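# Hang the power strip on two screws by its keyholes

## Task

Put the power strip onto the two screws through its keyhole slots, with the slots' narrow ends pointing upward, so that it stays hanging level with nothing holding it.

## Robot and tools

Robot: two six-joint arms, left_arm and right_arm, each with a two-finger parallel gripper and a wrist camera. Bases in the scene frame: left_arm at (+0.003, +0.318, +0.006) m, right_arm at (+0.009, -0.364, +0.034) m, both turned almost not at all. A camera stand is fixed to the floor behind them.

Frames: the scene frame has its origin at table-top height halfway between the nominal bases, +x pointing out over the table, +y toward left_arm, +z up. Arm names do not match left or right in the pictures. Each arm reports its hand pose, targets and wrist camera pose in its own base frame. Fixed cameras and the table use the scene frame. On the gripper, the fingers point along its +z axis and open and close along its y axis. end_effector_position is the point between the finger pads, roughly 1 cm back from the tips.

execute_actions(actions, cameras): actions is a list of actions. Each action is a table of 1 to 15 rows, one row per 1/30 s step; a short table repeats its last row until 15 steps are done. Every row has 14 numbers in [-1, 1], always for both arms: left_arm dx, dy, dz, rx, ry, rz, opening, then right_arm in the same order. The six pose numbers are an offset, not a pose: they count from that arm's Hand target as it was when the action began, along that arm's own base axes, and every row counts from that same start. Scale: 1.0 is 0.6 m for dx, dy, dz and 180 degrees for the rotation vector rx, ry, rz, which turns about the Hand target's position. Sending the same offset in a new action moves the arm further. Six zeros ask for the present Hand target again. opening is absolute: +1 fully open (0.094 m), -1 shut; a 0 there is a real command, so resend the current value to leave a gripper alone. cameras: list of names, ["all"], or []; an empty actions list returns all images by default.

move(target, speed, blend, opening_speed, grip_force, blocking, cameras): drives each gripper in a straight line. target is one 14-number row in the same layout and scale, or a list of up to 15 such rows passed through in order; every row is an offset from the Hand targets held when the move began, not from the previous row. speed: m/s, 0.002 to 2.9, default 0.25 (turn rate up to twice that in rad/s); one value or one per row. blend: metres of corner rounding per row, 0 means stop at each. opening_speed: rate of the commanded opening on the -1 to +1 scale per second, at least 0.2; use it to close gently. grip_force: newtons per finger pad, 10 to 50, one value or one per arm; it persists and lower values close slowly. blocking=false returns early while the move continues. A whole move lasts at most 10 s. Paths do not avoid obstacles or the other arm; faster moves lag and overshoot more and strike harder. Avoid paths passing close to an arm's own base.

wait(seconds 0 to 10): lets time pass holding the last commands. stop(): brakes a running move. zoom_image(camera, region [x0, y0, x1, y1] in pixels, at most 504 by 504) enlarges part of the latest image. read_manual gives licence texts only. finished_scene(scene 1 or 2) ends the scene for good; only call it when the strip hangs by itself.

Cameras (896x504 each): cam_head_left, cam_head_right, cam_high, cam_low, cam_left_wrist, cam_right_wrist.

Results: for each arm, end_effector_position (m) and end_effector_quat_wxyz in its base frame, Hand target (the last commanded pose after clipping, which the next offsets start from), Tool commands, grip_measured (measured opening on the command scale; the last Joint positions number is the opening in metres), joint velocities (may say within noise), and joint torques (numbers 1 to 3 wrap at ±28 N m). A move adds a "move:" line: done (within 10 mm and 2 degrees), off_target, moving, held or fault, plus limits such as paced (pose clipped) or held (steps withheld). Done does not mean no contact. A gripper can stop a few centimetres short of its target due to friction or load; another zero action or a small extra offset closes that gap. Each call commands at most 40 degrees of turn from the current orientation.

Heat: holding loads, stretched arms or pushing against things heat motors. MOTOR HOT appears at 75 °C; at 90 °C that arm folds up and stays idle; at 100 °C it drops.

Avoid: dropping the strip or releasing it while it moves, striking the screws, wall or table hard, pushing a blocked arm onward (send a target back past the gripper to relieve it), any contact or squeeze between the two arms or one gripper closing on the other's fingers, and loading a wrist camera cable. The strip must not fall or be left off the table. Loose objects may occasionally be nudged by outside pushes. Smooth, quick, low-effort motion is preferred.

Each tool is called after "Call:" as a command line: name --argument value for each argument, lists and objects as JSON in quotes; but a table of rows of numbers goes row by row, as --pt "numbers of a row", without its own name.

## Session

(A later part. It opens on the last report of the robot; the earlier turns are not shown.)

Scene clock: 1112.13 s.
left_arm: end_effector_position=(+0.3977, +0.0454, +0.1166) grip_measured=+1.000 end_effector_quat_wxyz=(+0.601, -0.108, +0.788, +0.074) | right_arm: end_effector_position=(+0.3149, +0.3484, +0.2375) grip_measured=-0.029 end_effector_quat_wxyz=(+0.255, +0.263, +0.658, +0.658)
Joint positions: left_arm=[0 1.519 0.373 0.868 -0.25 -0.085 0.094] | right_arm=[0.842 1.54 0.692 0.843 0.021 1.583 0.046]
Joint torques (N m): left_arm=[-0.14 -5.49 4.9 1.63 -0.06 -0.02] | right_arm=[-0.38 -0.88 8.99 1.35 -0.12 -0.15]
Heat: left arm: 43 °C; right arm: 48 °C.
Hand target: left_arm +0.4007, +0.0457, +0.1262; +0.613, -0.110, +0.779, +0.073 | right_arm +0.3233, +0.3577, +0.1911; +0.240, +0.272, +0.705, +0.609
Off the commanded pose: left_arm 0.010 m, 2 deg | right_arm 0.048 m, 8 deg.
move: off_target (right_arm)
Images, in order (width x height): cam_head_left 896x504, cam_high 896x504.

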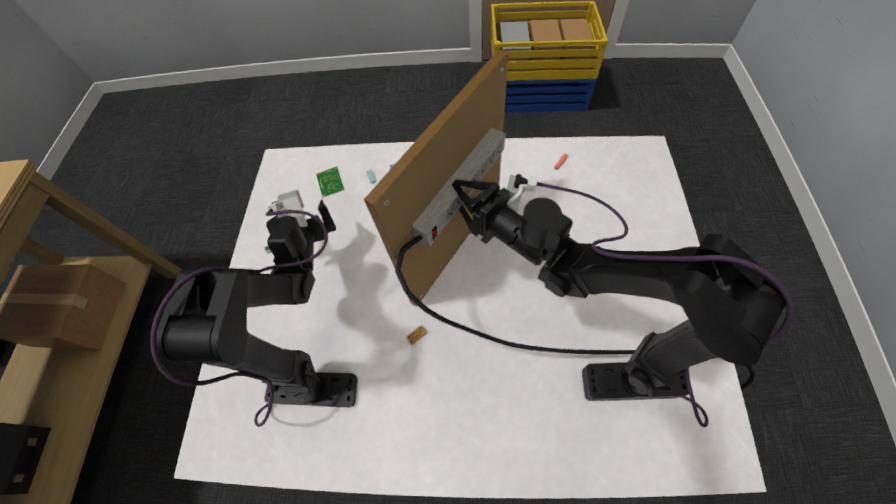

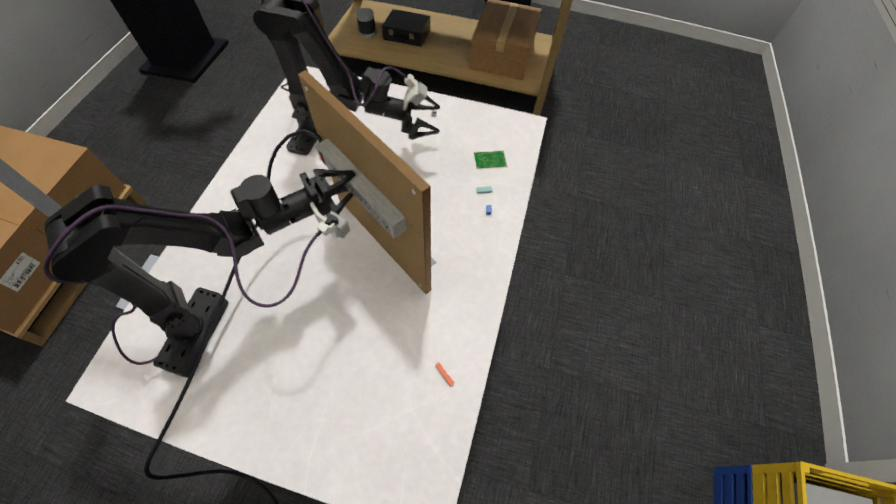

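Call:
move --pt "0 0 0 0 0 0 1 -0.0046 -0.0069 -0.02 -0.01 0.006 0 -0.1" --pt "0 0 0 0 0 0 1 0.006 -0.004 -0.03 -0.01 0.006 0.008 -0.1" --pt "0 0 0 0 0 0 1 -0.006 0.004 -0.03 -0.01 0.006 -0.008 -0.1" --pt "0 0 0 0 0 0 1 0.0 0.0 -0.03 -0.004 0.0152 0 -0.1" --pt "0 0 0 0 0 0 1 0.0 0.0 -0.03 -0.016 -0.003 0 -0.1" --speed 0.06 --cameras '["cam_high","cam_head_left"]'

Call:
zoom_image --camera "cam_high" --region '[370, 170, 450, 250]'

Call:
zoom_image --camera "cam_head_left" --region '[390, 190, 450, 250]'

Scene clock: 1121.93 s.
left_arm: end_effector_position=(+0.3977, +0.0454, +0.1166) grip_measured=+1.000 end_effector_quat_wxyz=(+0.601, -0.108, +0.788, +0.074) | right_arm: end_effector_position=(+0.3146, +0.3492, +0.2269) grip_measured=-0.029 end_effector_quat_wxyz=(+0.258, +0.256, +0.660, +0.657)
Joint positions: left_arm=[0 1.519 0.373 0.868 -0.25 -0.085 0.094] | right_arm=[0.841 1.572 0.67 0.9 0.014 1.566 0.046]
Joint torques (N m): left_arm=[-0.16 -5.44 4.89 1.6 -0.07 -0.02] | right_arm=[-0.14 -1.1 8.64 1.11 0.02 -0.39]
Heat: left arm: 43 °C; right arm: 46 °C.
Hand target: left_arm +0.4007, +0.0457, +0.1262; +0.613, -0.110, +0.779, +0.073 | right_arm +0.3234, +0.3576, +0.1732; +0.250, +0.263, +0.719, +0.592
Off the commanded pose: left_arm 0.010 m, 2 deg | right_arm 0.055 m, 10 deg.
move: off_target (right_arm)
Images, in order (width x height): cam_head_left 896x504, cam_high 896x504.

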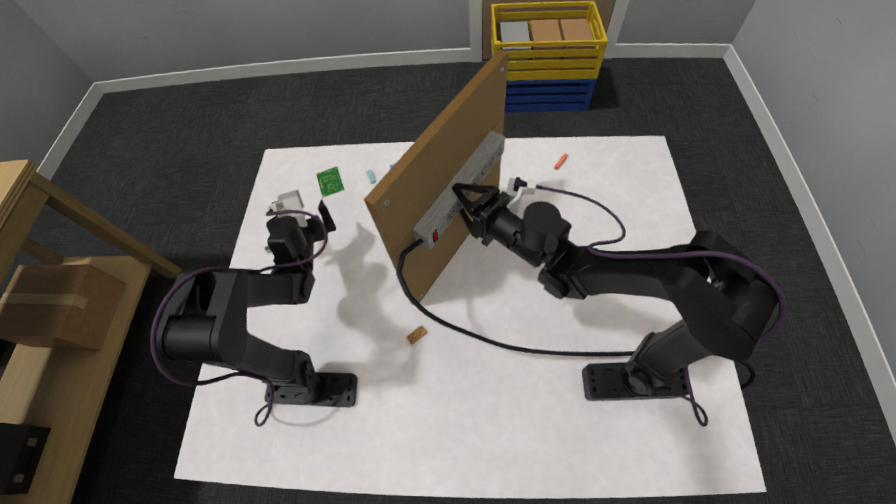

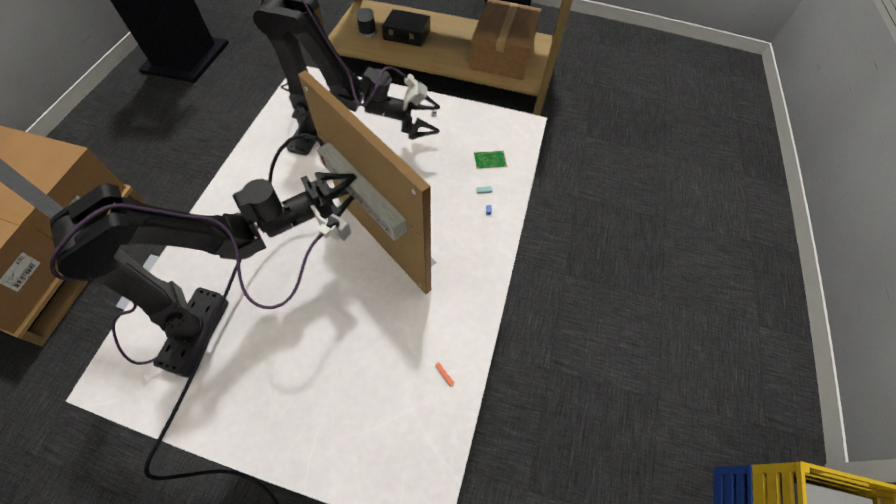

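Scaled by 6.300 from the camera's 896x504 image, which has a finer 1280x720 frame.

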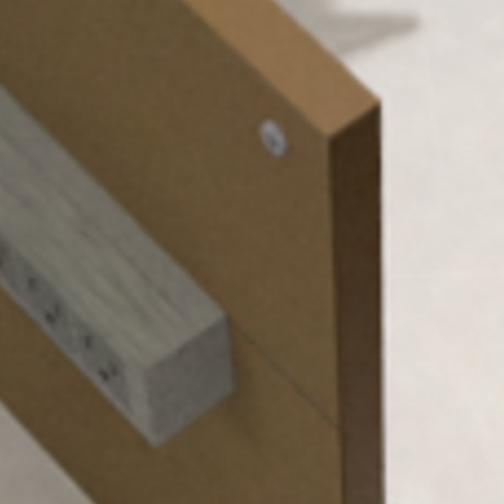

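Scaled by 8.400 from the camera's 896x504 image, which has a finer 1280x720 frame.

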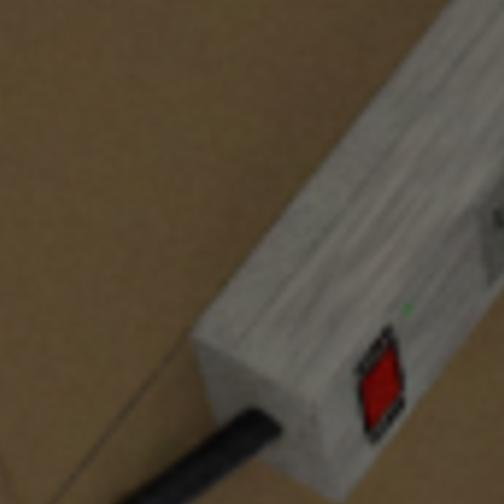

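Call:
move --pt "0 0 0 0 0 0 1 -0.011 -0.0165 0.13 0.014 -0.009 0 -0.1" --pt "0 0 0 0 0 0 1 -0.02 -0.030 0.13 0.014 -0.009 0 -0.1" --speed 0.08 --cameras '["cam_high","cam_head_left"]'

Call:
zoom_image --camera "cam_high" --region '[370, 170, 450, 250]'

Call:
zoom_image --camera "cam_head_left" --region '[390, 130, 510, 250]'

Scene clock: 1131.17 s.
left_arm: end_effector_position=(+0.3977, +0.0454, +0.1166) grip_measured=+1.000 end_effector_quat_wxyz=(+0.601, -0.108, +0.788, +0.074) | right_arm: end_effector_position=(+0.3137, +0.3451, +0.2326) grip_measured=-0.029 end_effector_quat_wxyz=(+0.248, +0.267, +0.706, +0.608)
Joint positions: left_arm=[0 1.519 0.373 0.868 -0.25 -0.085 0.094] | right_arm=[0.836 1.468 0.76 0.57 0.014 1.548 0.046]
Joint torques (N m): left_arm=[-0.17 -5.45 4.88 1.62 -0.06 -0.03] | right_arm=[-0.42 -10.86 9.98 1.69 -0.06 -0.14]
Heat: left arm: 43 °C; right arm: 45 °C.
Hand target: left_arm +0.4007, +0.0457, +0.1262; +0.613, -0.110, +0.779, +0.073 | right_arm +0.3114, +0.3396, +0.2511; +0.254, +0.260, +0.703, +0.612
Off the commanded pose: left_arm 0.010 m, 2 deg | right_arm 0.020 m, 1 deg.
move: off_target (right_arm)
Images, in order (width x height): cam_head_left 896x504, cam_high 896x504.

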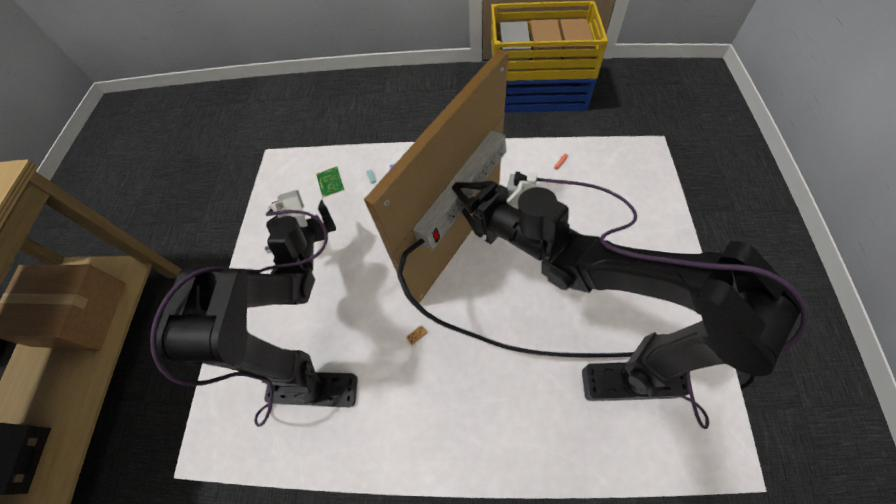

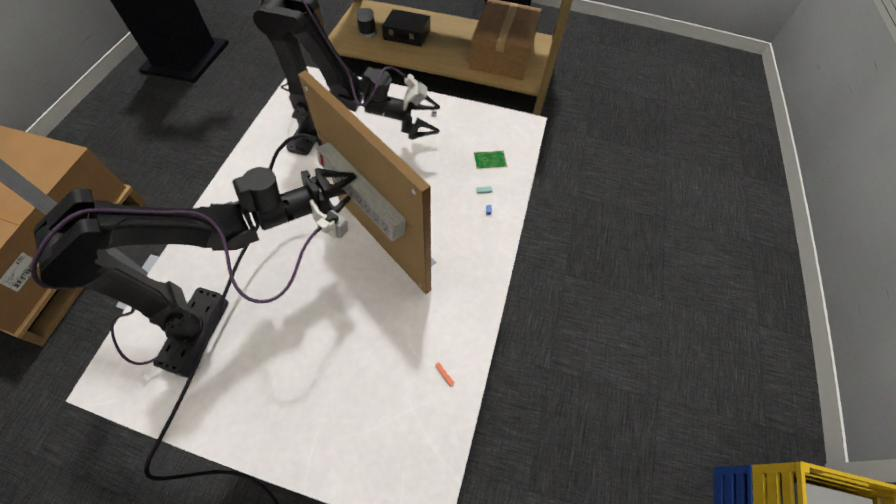

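Scaled by 6.300 from the camera's 896x504 image, which has a finer 1280x720 frame.

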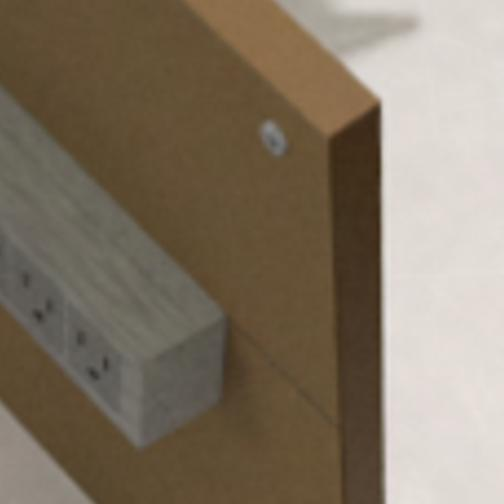

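Scaled by 4.200 from the camera's 896x504 image, which has a finer 1280x720 frame.

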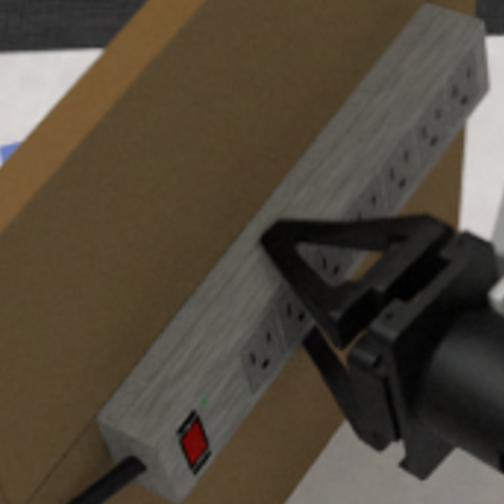

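Call:
move --pt "0 0 0 0 0 0 1 0.0138 0.0208 0 0.0368 -0.0248 0 -0.1" --pt "0 0 0 0 0 0 1 0.0138 0.0208 -0.05 0.0368 -0.0248 0 -0.1" --pt "0 0 0 0 0 0 1 0.0138 0.0208 0.0 0.0368 -0.0248 0 -0.1" --speed 0.08 --cameras '["cam_high","cam_head_left"]'

Call:
zoom_image --camera "cam_high" --region '[310, 130, 430, 250]'

Call:
zoom_image --camera "cam_head_left" --region '[390, 130, 510, 250]'

Scene clock: 1147.97 s.
left_arm: end_effector_position=(+0.3977, +0.0454, +0.1166) grip_measured=+1.000 end_effector_quat_wxyz=(+0.601, -0.108, +0.788, +0.074) | right_arm: end_effector_position=(+0.3156, +0.3471, +0.2297) grip_measured=-0.029 end_effector_quat_wxyz=(+0.258, +0.260, +0.665, +0.651)
Joint positions: left_arm=[0 1.519 0.373 0.868 -0.25 -0.085 0.094] | right_arm=[0.836 1.549 0.682 0.848 0.014 1.567 0.046]
Joint torques (N m): left_arm=[-0.09 -5.45 4.88 1.65 -0.05 0] | right_arm=[0.08 -7.77 12.05 1.9 0.01 -0.11]
Heat: left arm: 43 °C; right arm: 45 °C.
Hand target: left_arm +0.4007, +0.0457, +0.1262; +0.613, -0.110, +0.779, +0.073 | right_arm +0.3197, +0.3521, +0.2512; +0.266, +0.251, +0.656, +0.661
Off the commanded pose: left_arm 0.010 m, 2 deg | right_arm 0.022 m, 2 deg.
move: off_target (right_arm)
Images, in order (width x height): cam_head_left 896x504, cam_high 896x504.

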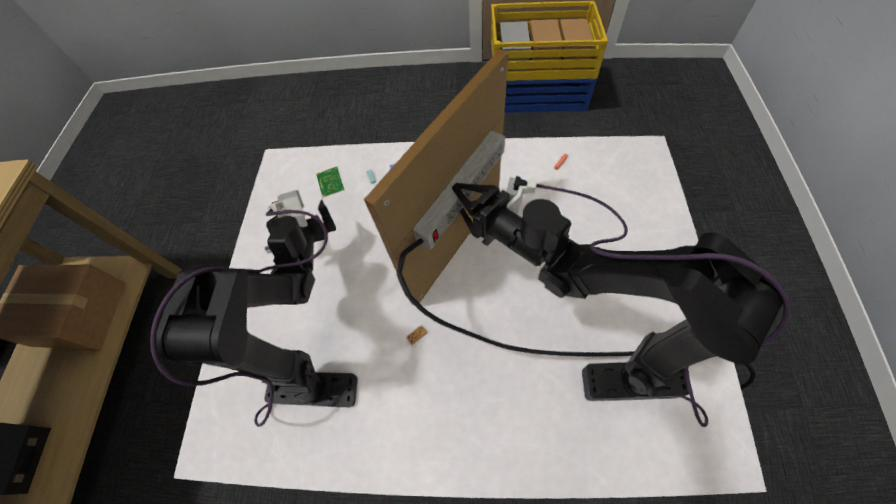

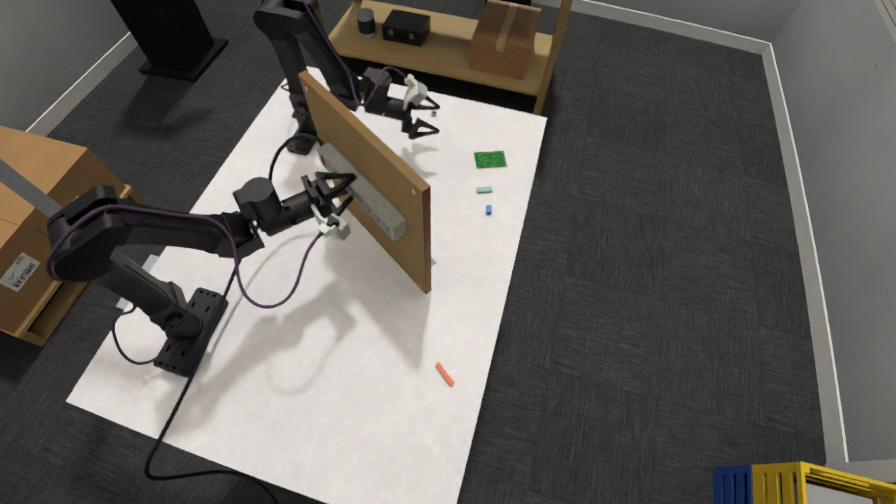

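Scaled by 4.200 from the camera's 896x504 image, which has a finer 1280x720 frame.

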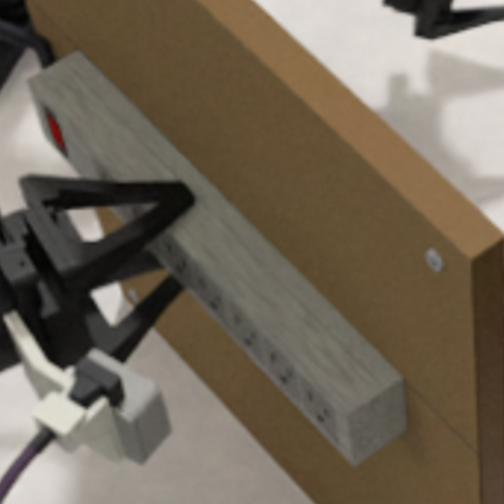

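Scaled by 4.200 from the camera's 896x504 image, which has a finer 1280x720 frame.

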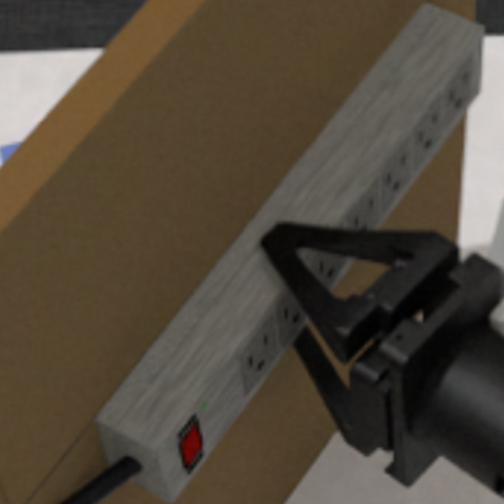

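Call:
move --pt "0 0 0 0 0 0 1 0.0 0.0 -0.05 -0.006 0.004 0 -0.1" --pt "0 0 0 0 0 0 1 -0.003 -0.0045 -0.005 0 0 0 -0.1" --pt "0 0 0 0 0 0 1 -0.003 -0.0045 -0.005 0 0 0 0.1" --speed 0.08 --opening_speed 0.4 --cameras '["cam_high","cam_head_left"]'

Call:
zoom_image --camera "cam_high" --region '[310, 130, 430, 250]'

Call:
zoom_image --camera "cam_head_left" --region '[390, 130, 510, 250]'

Scene clock: 1156.23 s.
left_arm: end_effector_position=(+0.3977, +0.0454, +0.1166) grip_measured=+1.000 end_effector_quat_wxyz=(+0.601, -0.108, +0.788, +0.074) | right_arm: end_effector_position=(+0.3161, +0.3486, +0.2307) grip_measured=+0.097 end_effector_quat_wxyz=(+0.257, +0.258, +0.664, +0.653)
Joint positions: left_arm=[0 1.519 0.373 0.868 -0.25 -0.085 0.094] | right_arm=[0.836 1.553 0.687 0.85 0.011 1.567 0.052]
Joint torques (N m): left_arm=[-0.12 -5.45 4.92 1.62 -0.07 -0.02] | right_arm=[-0.09 -8.38 10.36 2.01 0.03 -0.11]
Heat: left arm: 43 °C; right arm: 46 °C.
Hand target: left_arm +0.4007, +0.0457, +0.1262; +0.613, -0.110, +0.779, +0.073 | right_arm +0.3179, +0.3494, +0.2482; +0.266, +0.251, +0.655, +0.661
Off the commanded pose: left_arm 0.010 m, 2 deg | right_arm 0.018 m, 2 deg.
move: off_target (right_arm); target 3's new opening was sent with right_arm's hand 0.019 m and 2 deg from that target
Images, in order (width x height): cam_head_left 896x504, cam_high 896x504.

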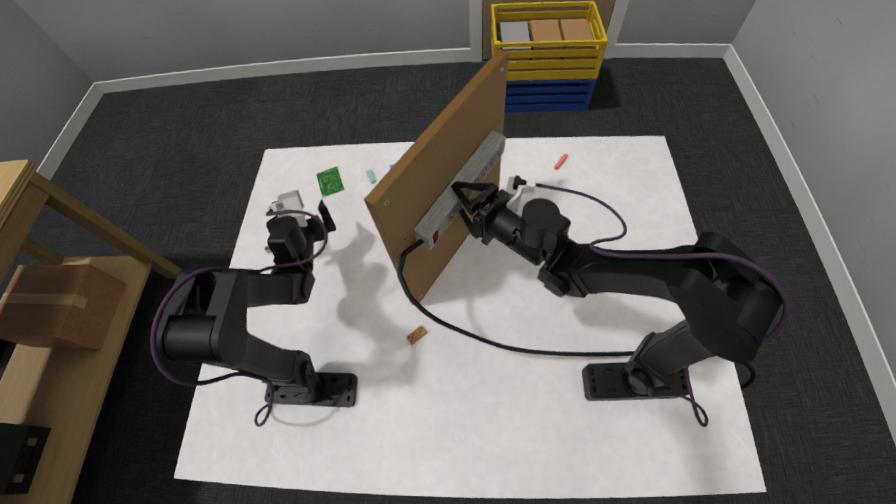

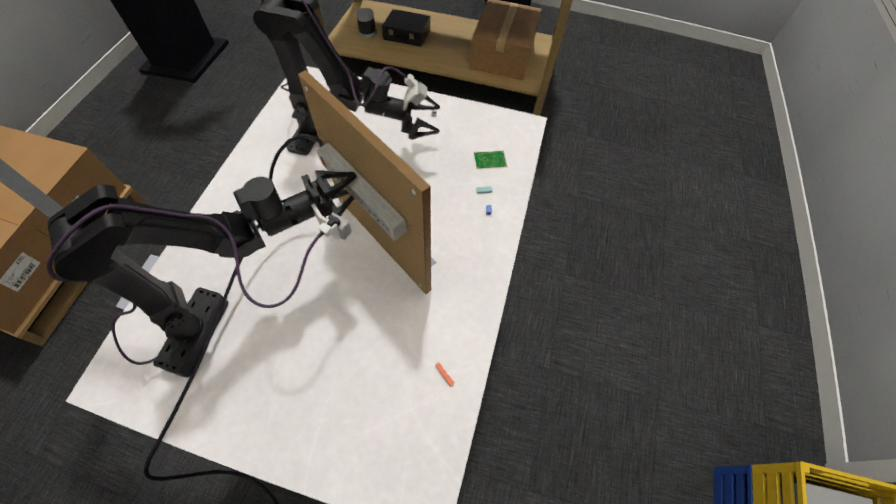

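Scaled by 4.200 from the camera's 896x504 image, which has a finer 1280x720 frame.

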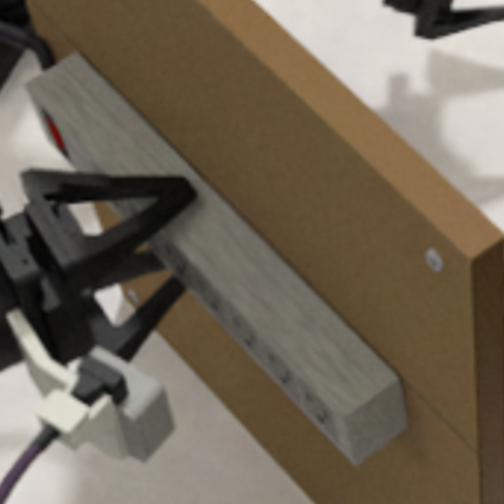

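Scaled by 4.200 from the camera's 896x504 image, which has a finer 1280x720 frame.

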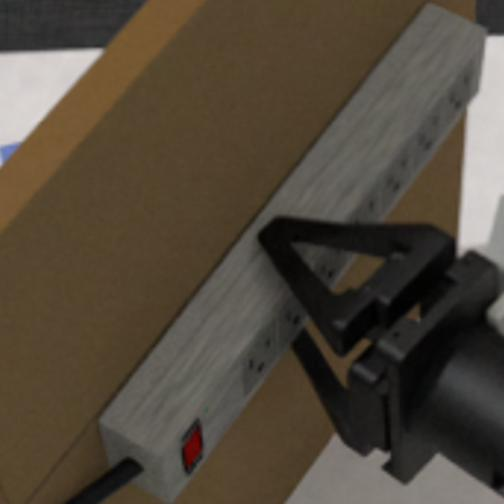

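Call:
move --pt "0 0 0 0 0 0 1 0.0 0.0 0 0 0 0 0.35" --speed 0.08 --opening_speed 0.4 --cameras '["cam_high","cam_head_left"]'

Call:
zoom_image --camera "cam_high" --region '[310, 130, 430, 250]'

Call:
zoom_image --camera "cam_head_left" --region '[390, 130, 510, 250]'

Scene clock: 1162.33 s.
left_arm: end_effector_position=(+0.3977, +0.0454, +0.1166) grip_measured=+1.000 end_effector_quat_wxyz=(+0.601, -0.108, +0.788, +0.074) | right_arm: end_effector_position=(+0.3160, +0.3486, +0.2307) grip_measured=+0.347 end_effector_quat_wxyz=(+0.256, +0.258, +0.665, +0.653)
Joint positions: left_arm=[0 1.519 0.373 0.868 -0.25 -0.085 0.094] | right_arm=[0.836 1.553 0.687 0.85 0.01 1.567 0.063]
Joint torques (N m): left_arm=[-0.06 -5.45 4.92 1.62 -0.08 -0.02] | right_arm=[-0.13 -8.54 10.21 2.02 0.06 -0.15]
Heat: left arm: 43 °C; right arm: 46 °C.
Hand target: left_arm +0.4007, +0.0457, +0.1262; +0.613, -0.110, +0.779, +0.073 | right_arm +0.3179, +0.3494, +0.2482; +0.266, +0.251, +0.655, +0.661
Off the commanded pose: left_arm 0.010 m, 2 deg | right_arm 0.018 m, 2 deg.
move: off_target (right_arm)
Images, in order (width x height): cam_head_left 896x504, cam_high 896x504.

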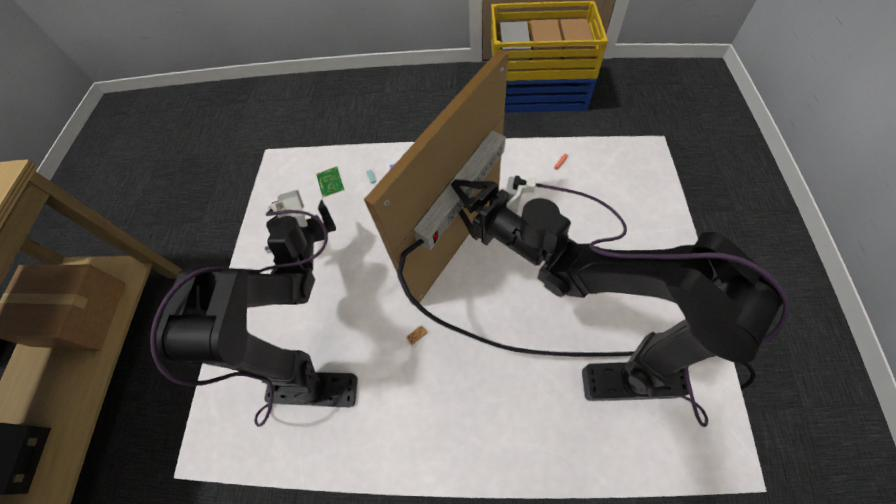

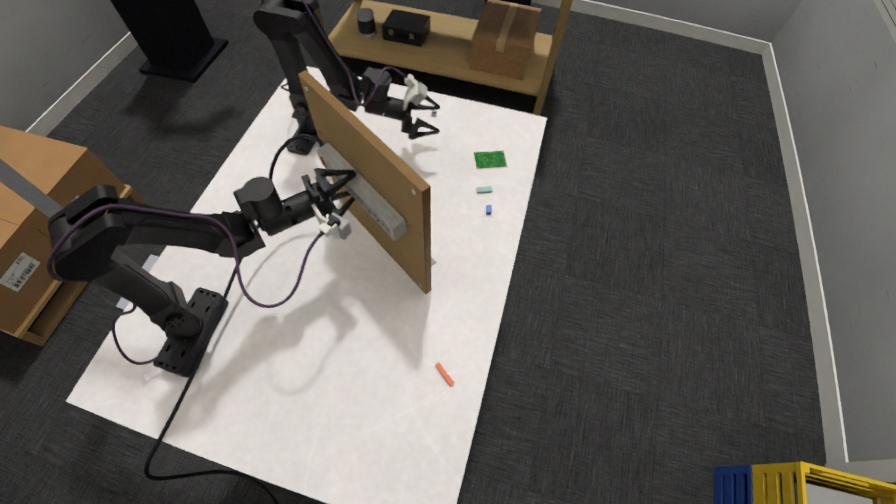

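Scaled by 4.200 from the camera's 896x504 image, which has a finer 1280x720 frame.

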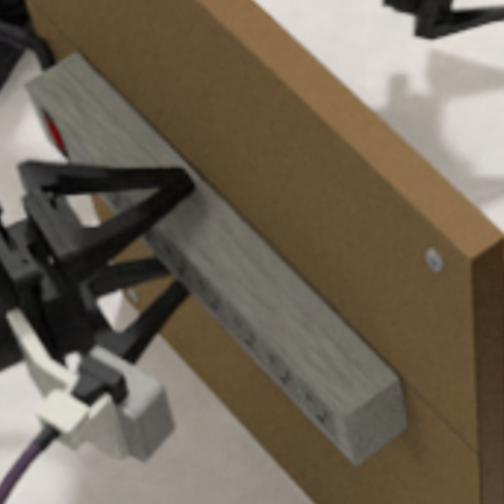

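Scaled by 4.200 from the camera's 896x504 image, which has a finer 1280x720 frame.

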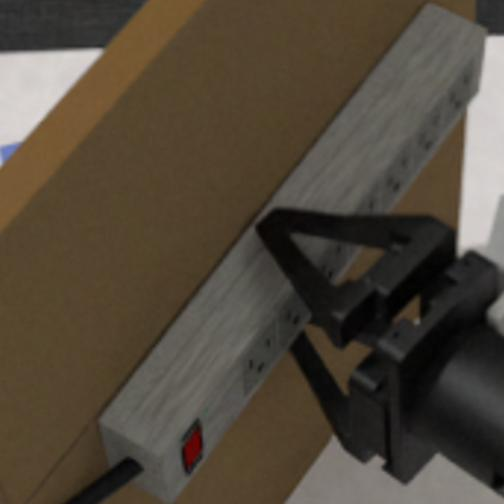

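Call:
move --pt "0 0 0 0 0 0 1 0 0 0 0 0 0 1" --pt "0 0 0 0 0 0 1 -0.028 -0.042 0.0 0 0 0 1" --pt "0 0 0 0 0 0 1 -0.1106 -0.1666 0.0 0 0 0 1" --speed 0.12 --opening_speed 0.8 --cameras '["all"]'

Call:
zoom_image --camera "cam_high" --region '[310, 130, 430, 250]'

Call:
zoom_image --camera "cam_head_left" --region '[390, 130, 510, 250]'

Scene clock: 1171.30 s.
left_arm: end_effector_position=(+0.3977, +0.0454, +0.1166) grip_measured=+1.000 end_effector_quat_wxyz=(+0.601, -0.108, +0.788, +0.074) | right_arm: end_effector_position=(+0.2524, +0.2530, +0.2545) grip_measured=+0.998 end_effector_quat_wxyz=(+0.262, +0.250, +0.649, +0.668)
Joint positions: left_arm=[0 1.519 0.373 0.868 -0.25 -0.085 0.094] | right_arm=[0.738 0.974 0.367 0.638 -0.092 1.567 0.094]
Joint torques (N m): left_arm=[-0.1 -5.5 4.86 1.62 -0.07 -0.01] | right_arm=[-0.57 -3.02 7.6 2.02 0.04 -0.12]
Heat: left arm: 43 °C; right arm: 45 °C.
Hand target: left_arm +0.4007, +0.0457, +0.1262; +0.613, -0.110, +0.779, +0.073 | right_arm +0.2514, +0.2495, +0.2481; +0.266, +0.251, +0.656, +0.661
Off the commanded pose: left_arm 0.010 m, 2 deg | right_arm 0.007 m, 1 deg.
move: done
camera_calibration:
cam_left_wrist: T_world_to_cam=[[0.260717, -0.9649, 0.0315369, -0.0643414], [-0.617226, -0.191715, -0.763071, 0.37922], [0.742333, 0.17948, -0.645545, -0.135607], [0, 0, 0, 1]] pos_world=[0.351505, 0.0349582, 0.203861]
cam_right_wrist: T_world_to_cam=[[0.0330645, 0.0323948, -0.998928, 0.238571], [-0.960402, 0.277684, -0.0227841, 0.212986], [0.276649, 0.960126, 0.0402936, -0.23036], [0, 0, 0, 1]] pos_world=[0.260392, 0.154304, 0.25245]

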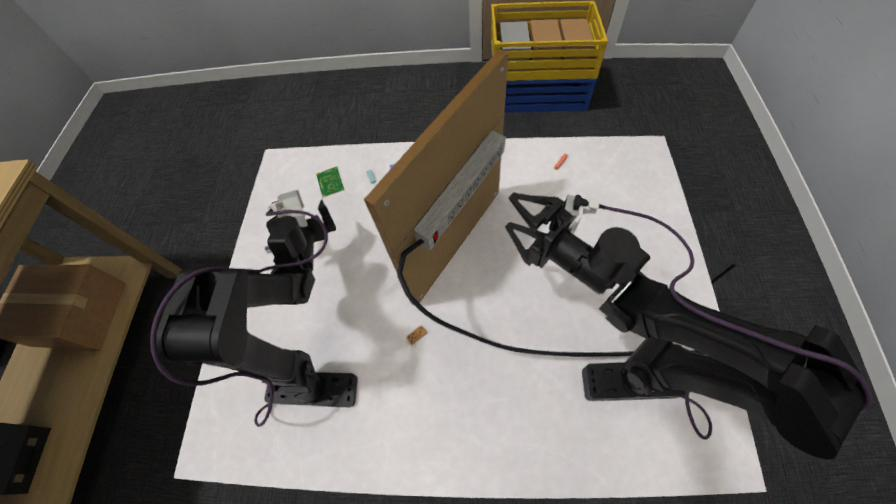

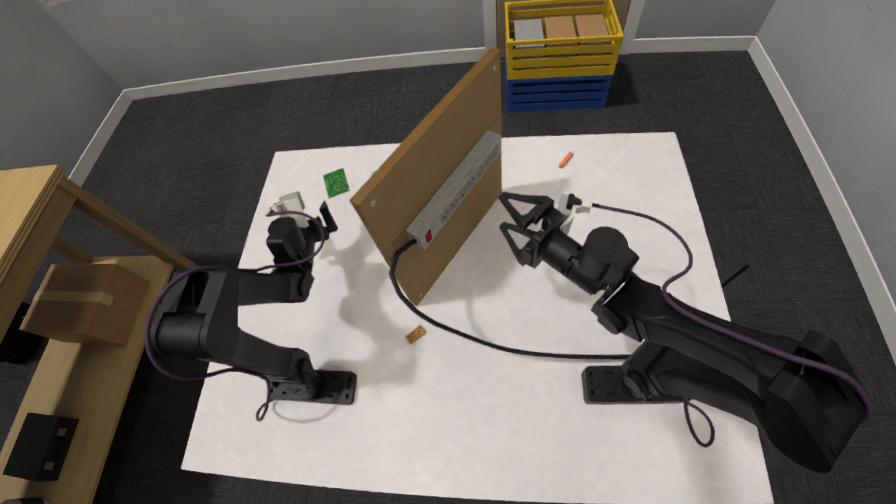

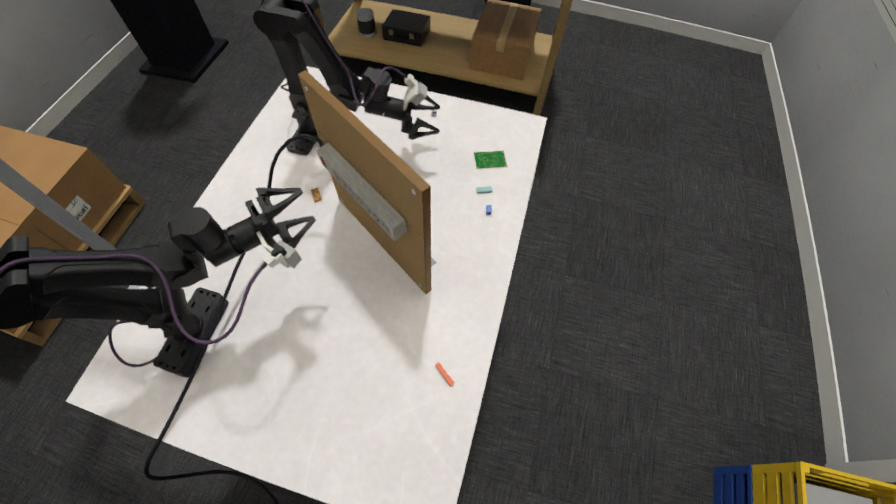

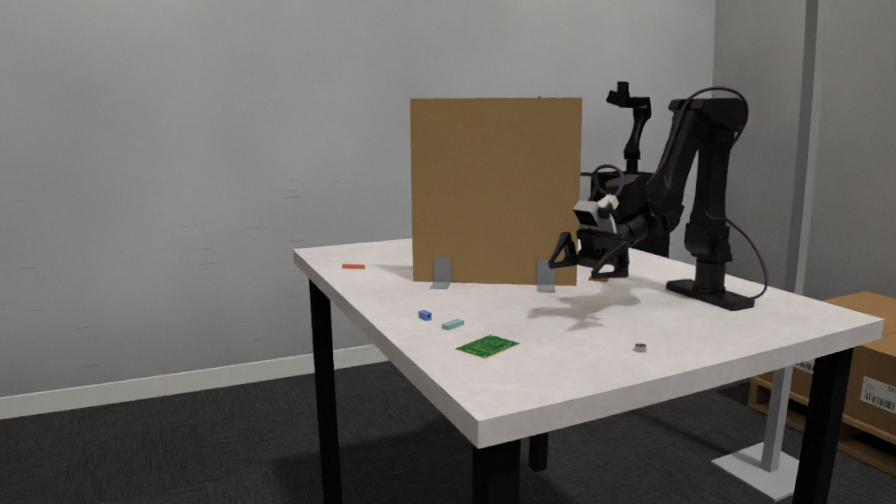

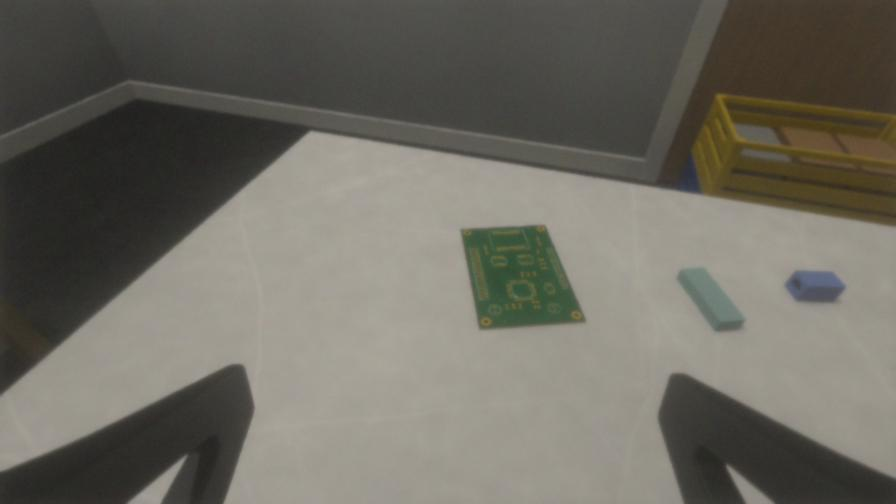

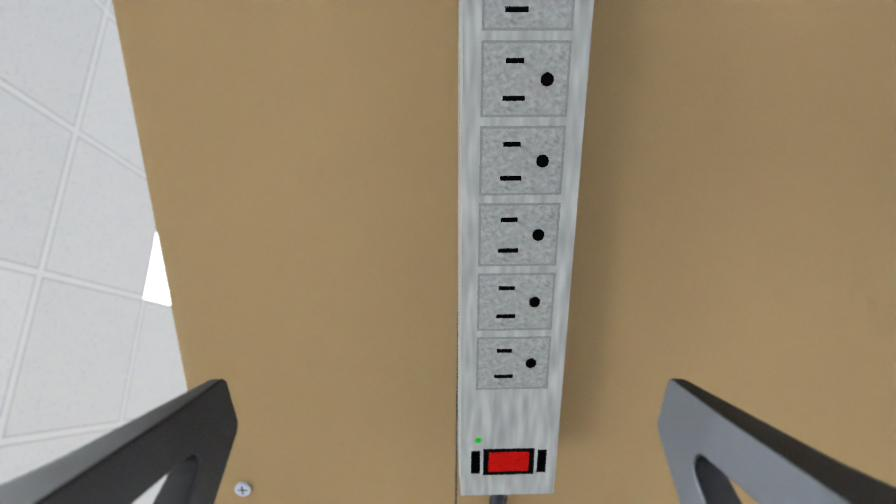

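Scaled by 4.200 from the camera's 896x504 image, which has a finer 1280x720 frame.

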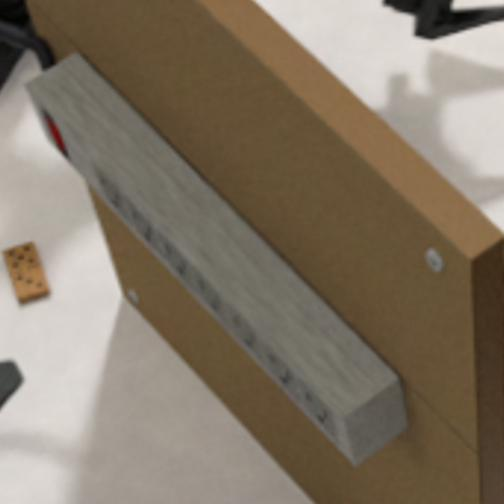

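Scaled by 4.200 from the camera's 896x504 image, which has a finer 1280x720 frame.

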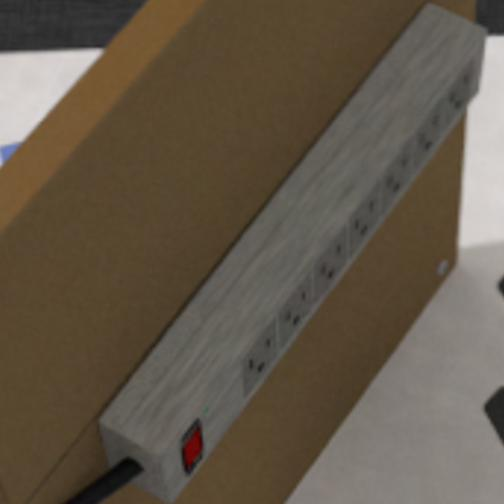

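Call:
finished_scene --scene 2

The scene is finished: the task was done.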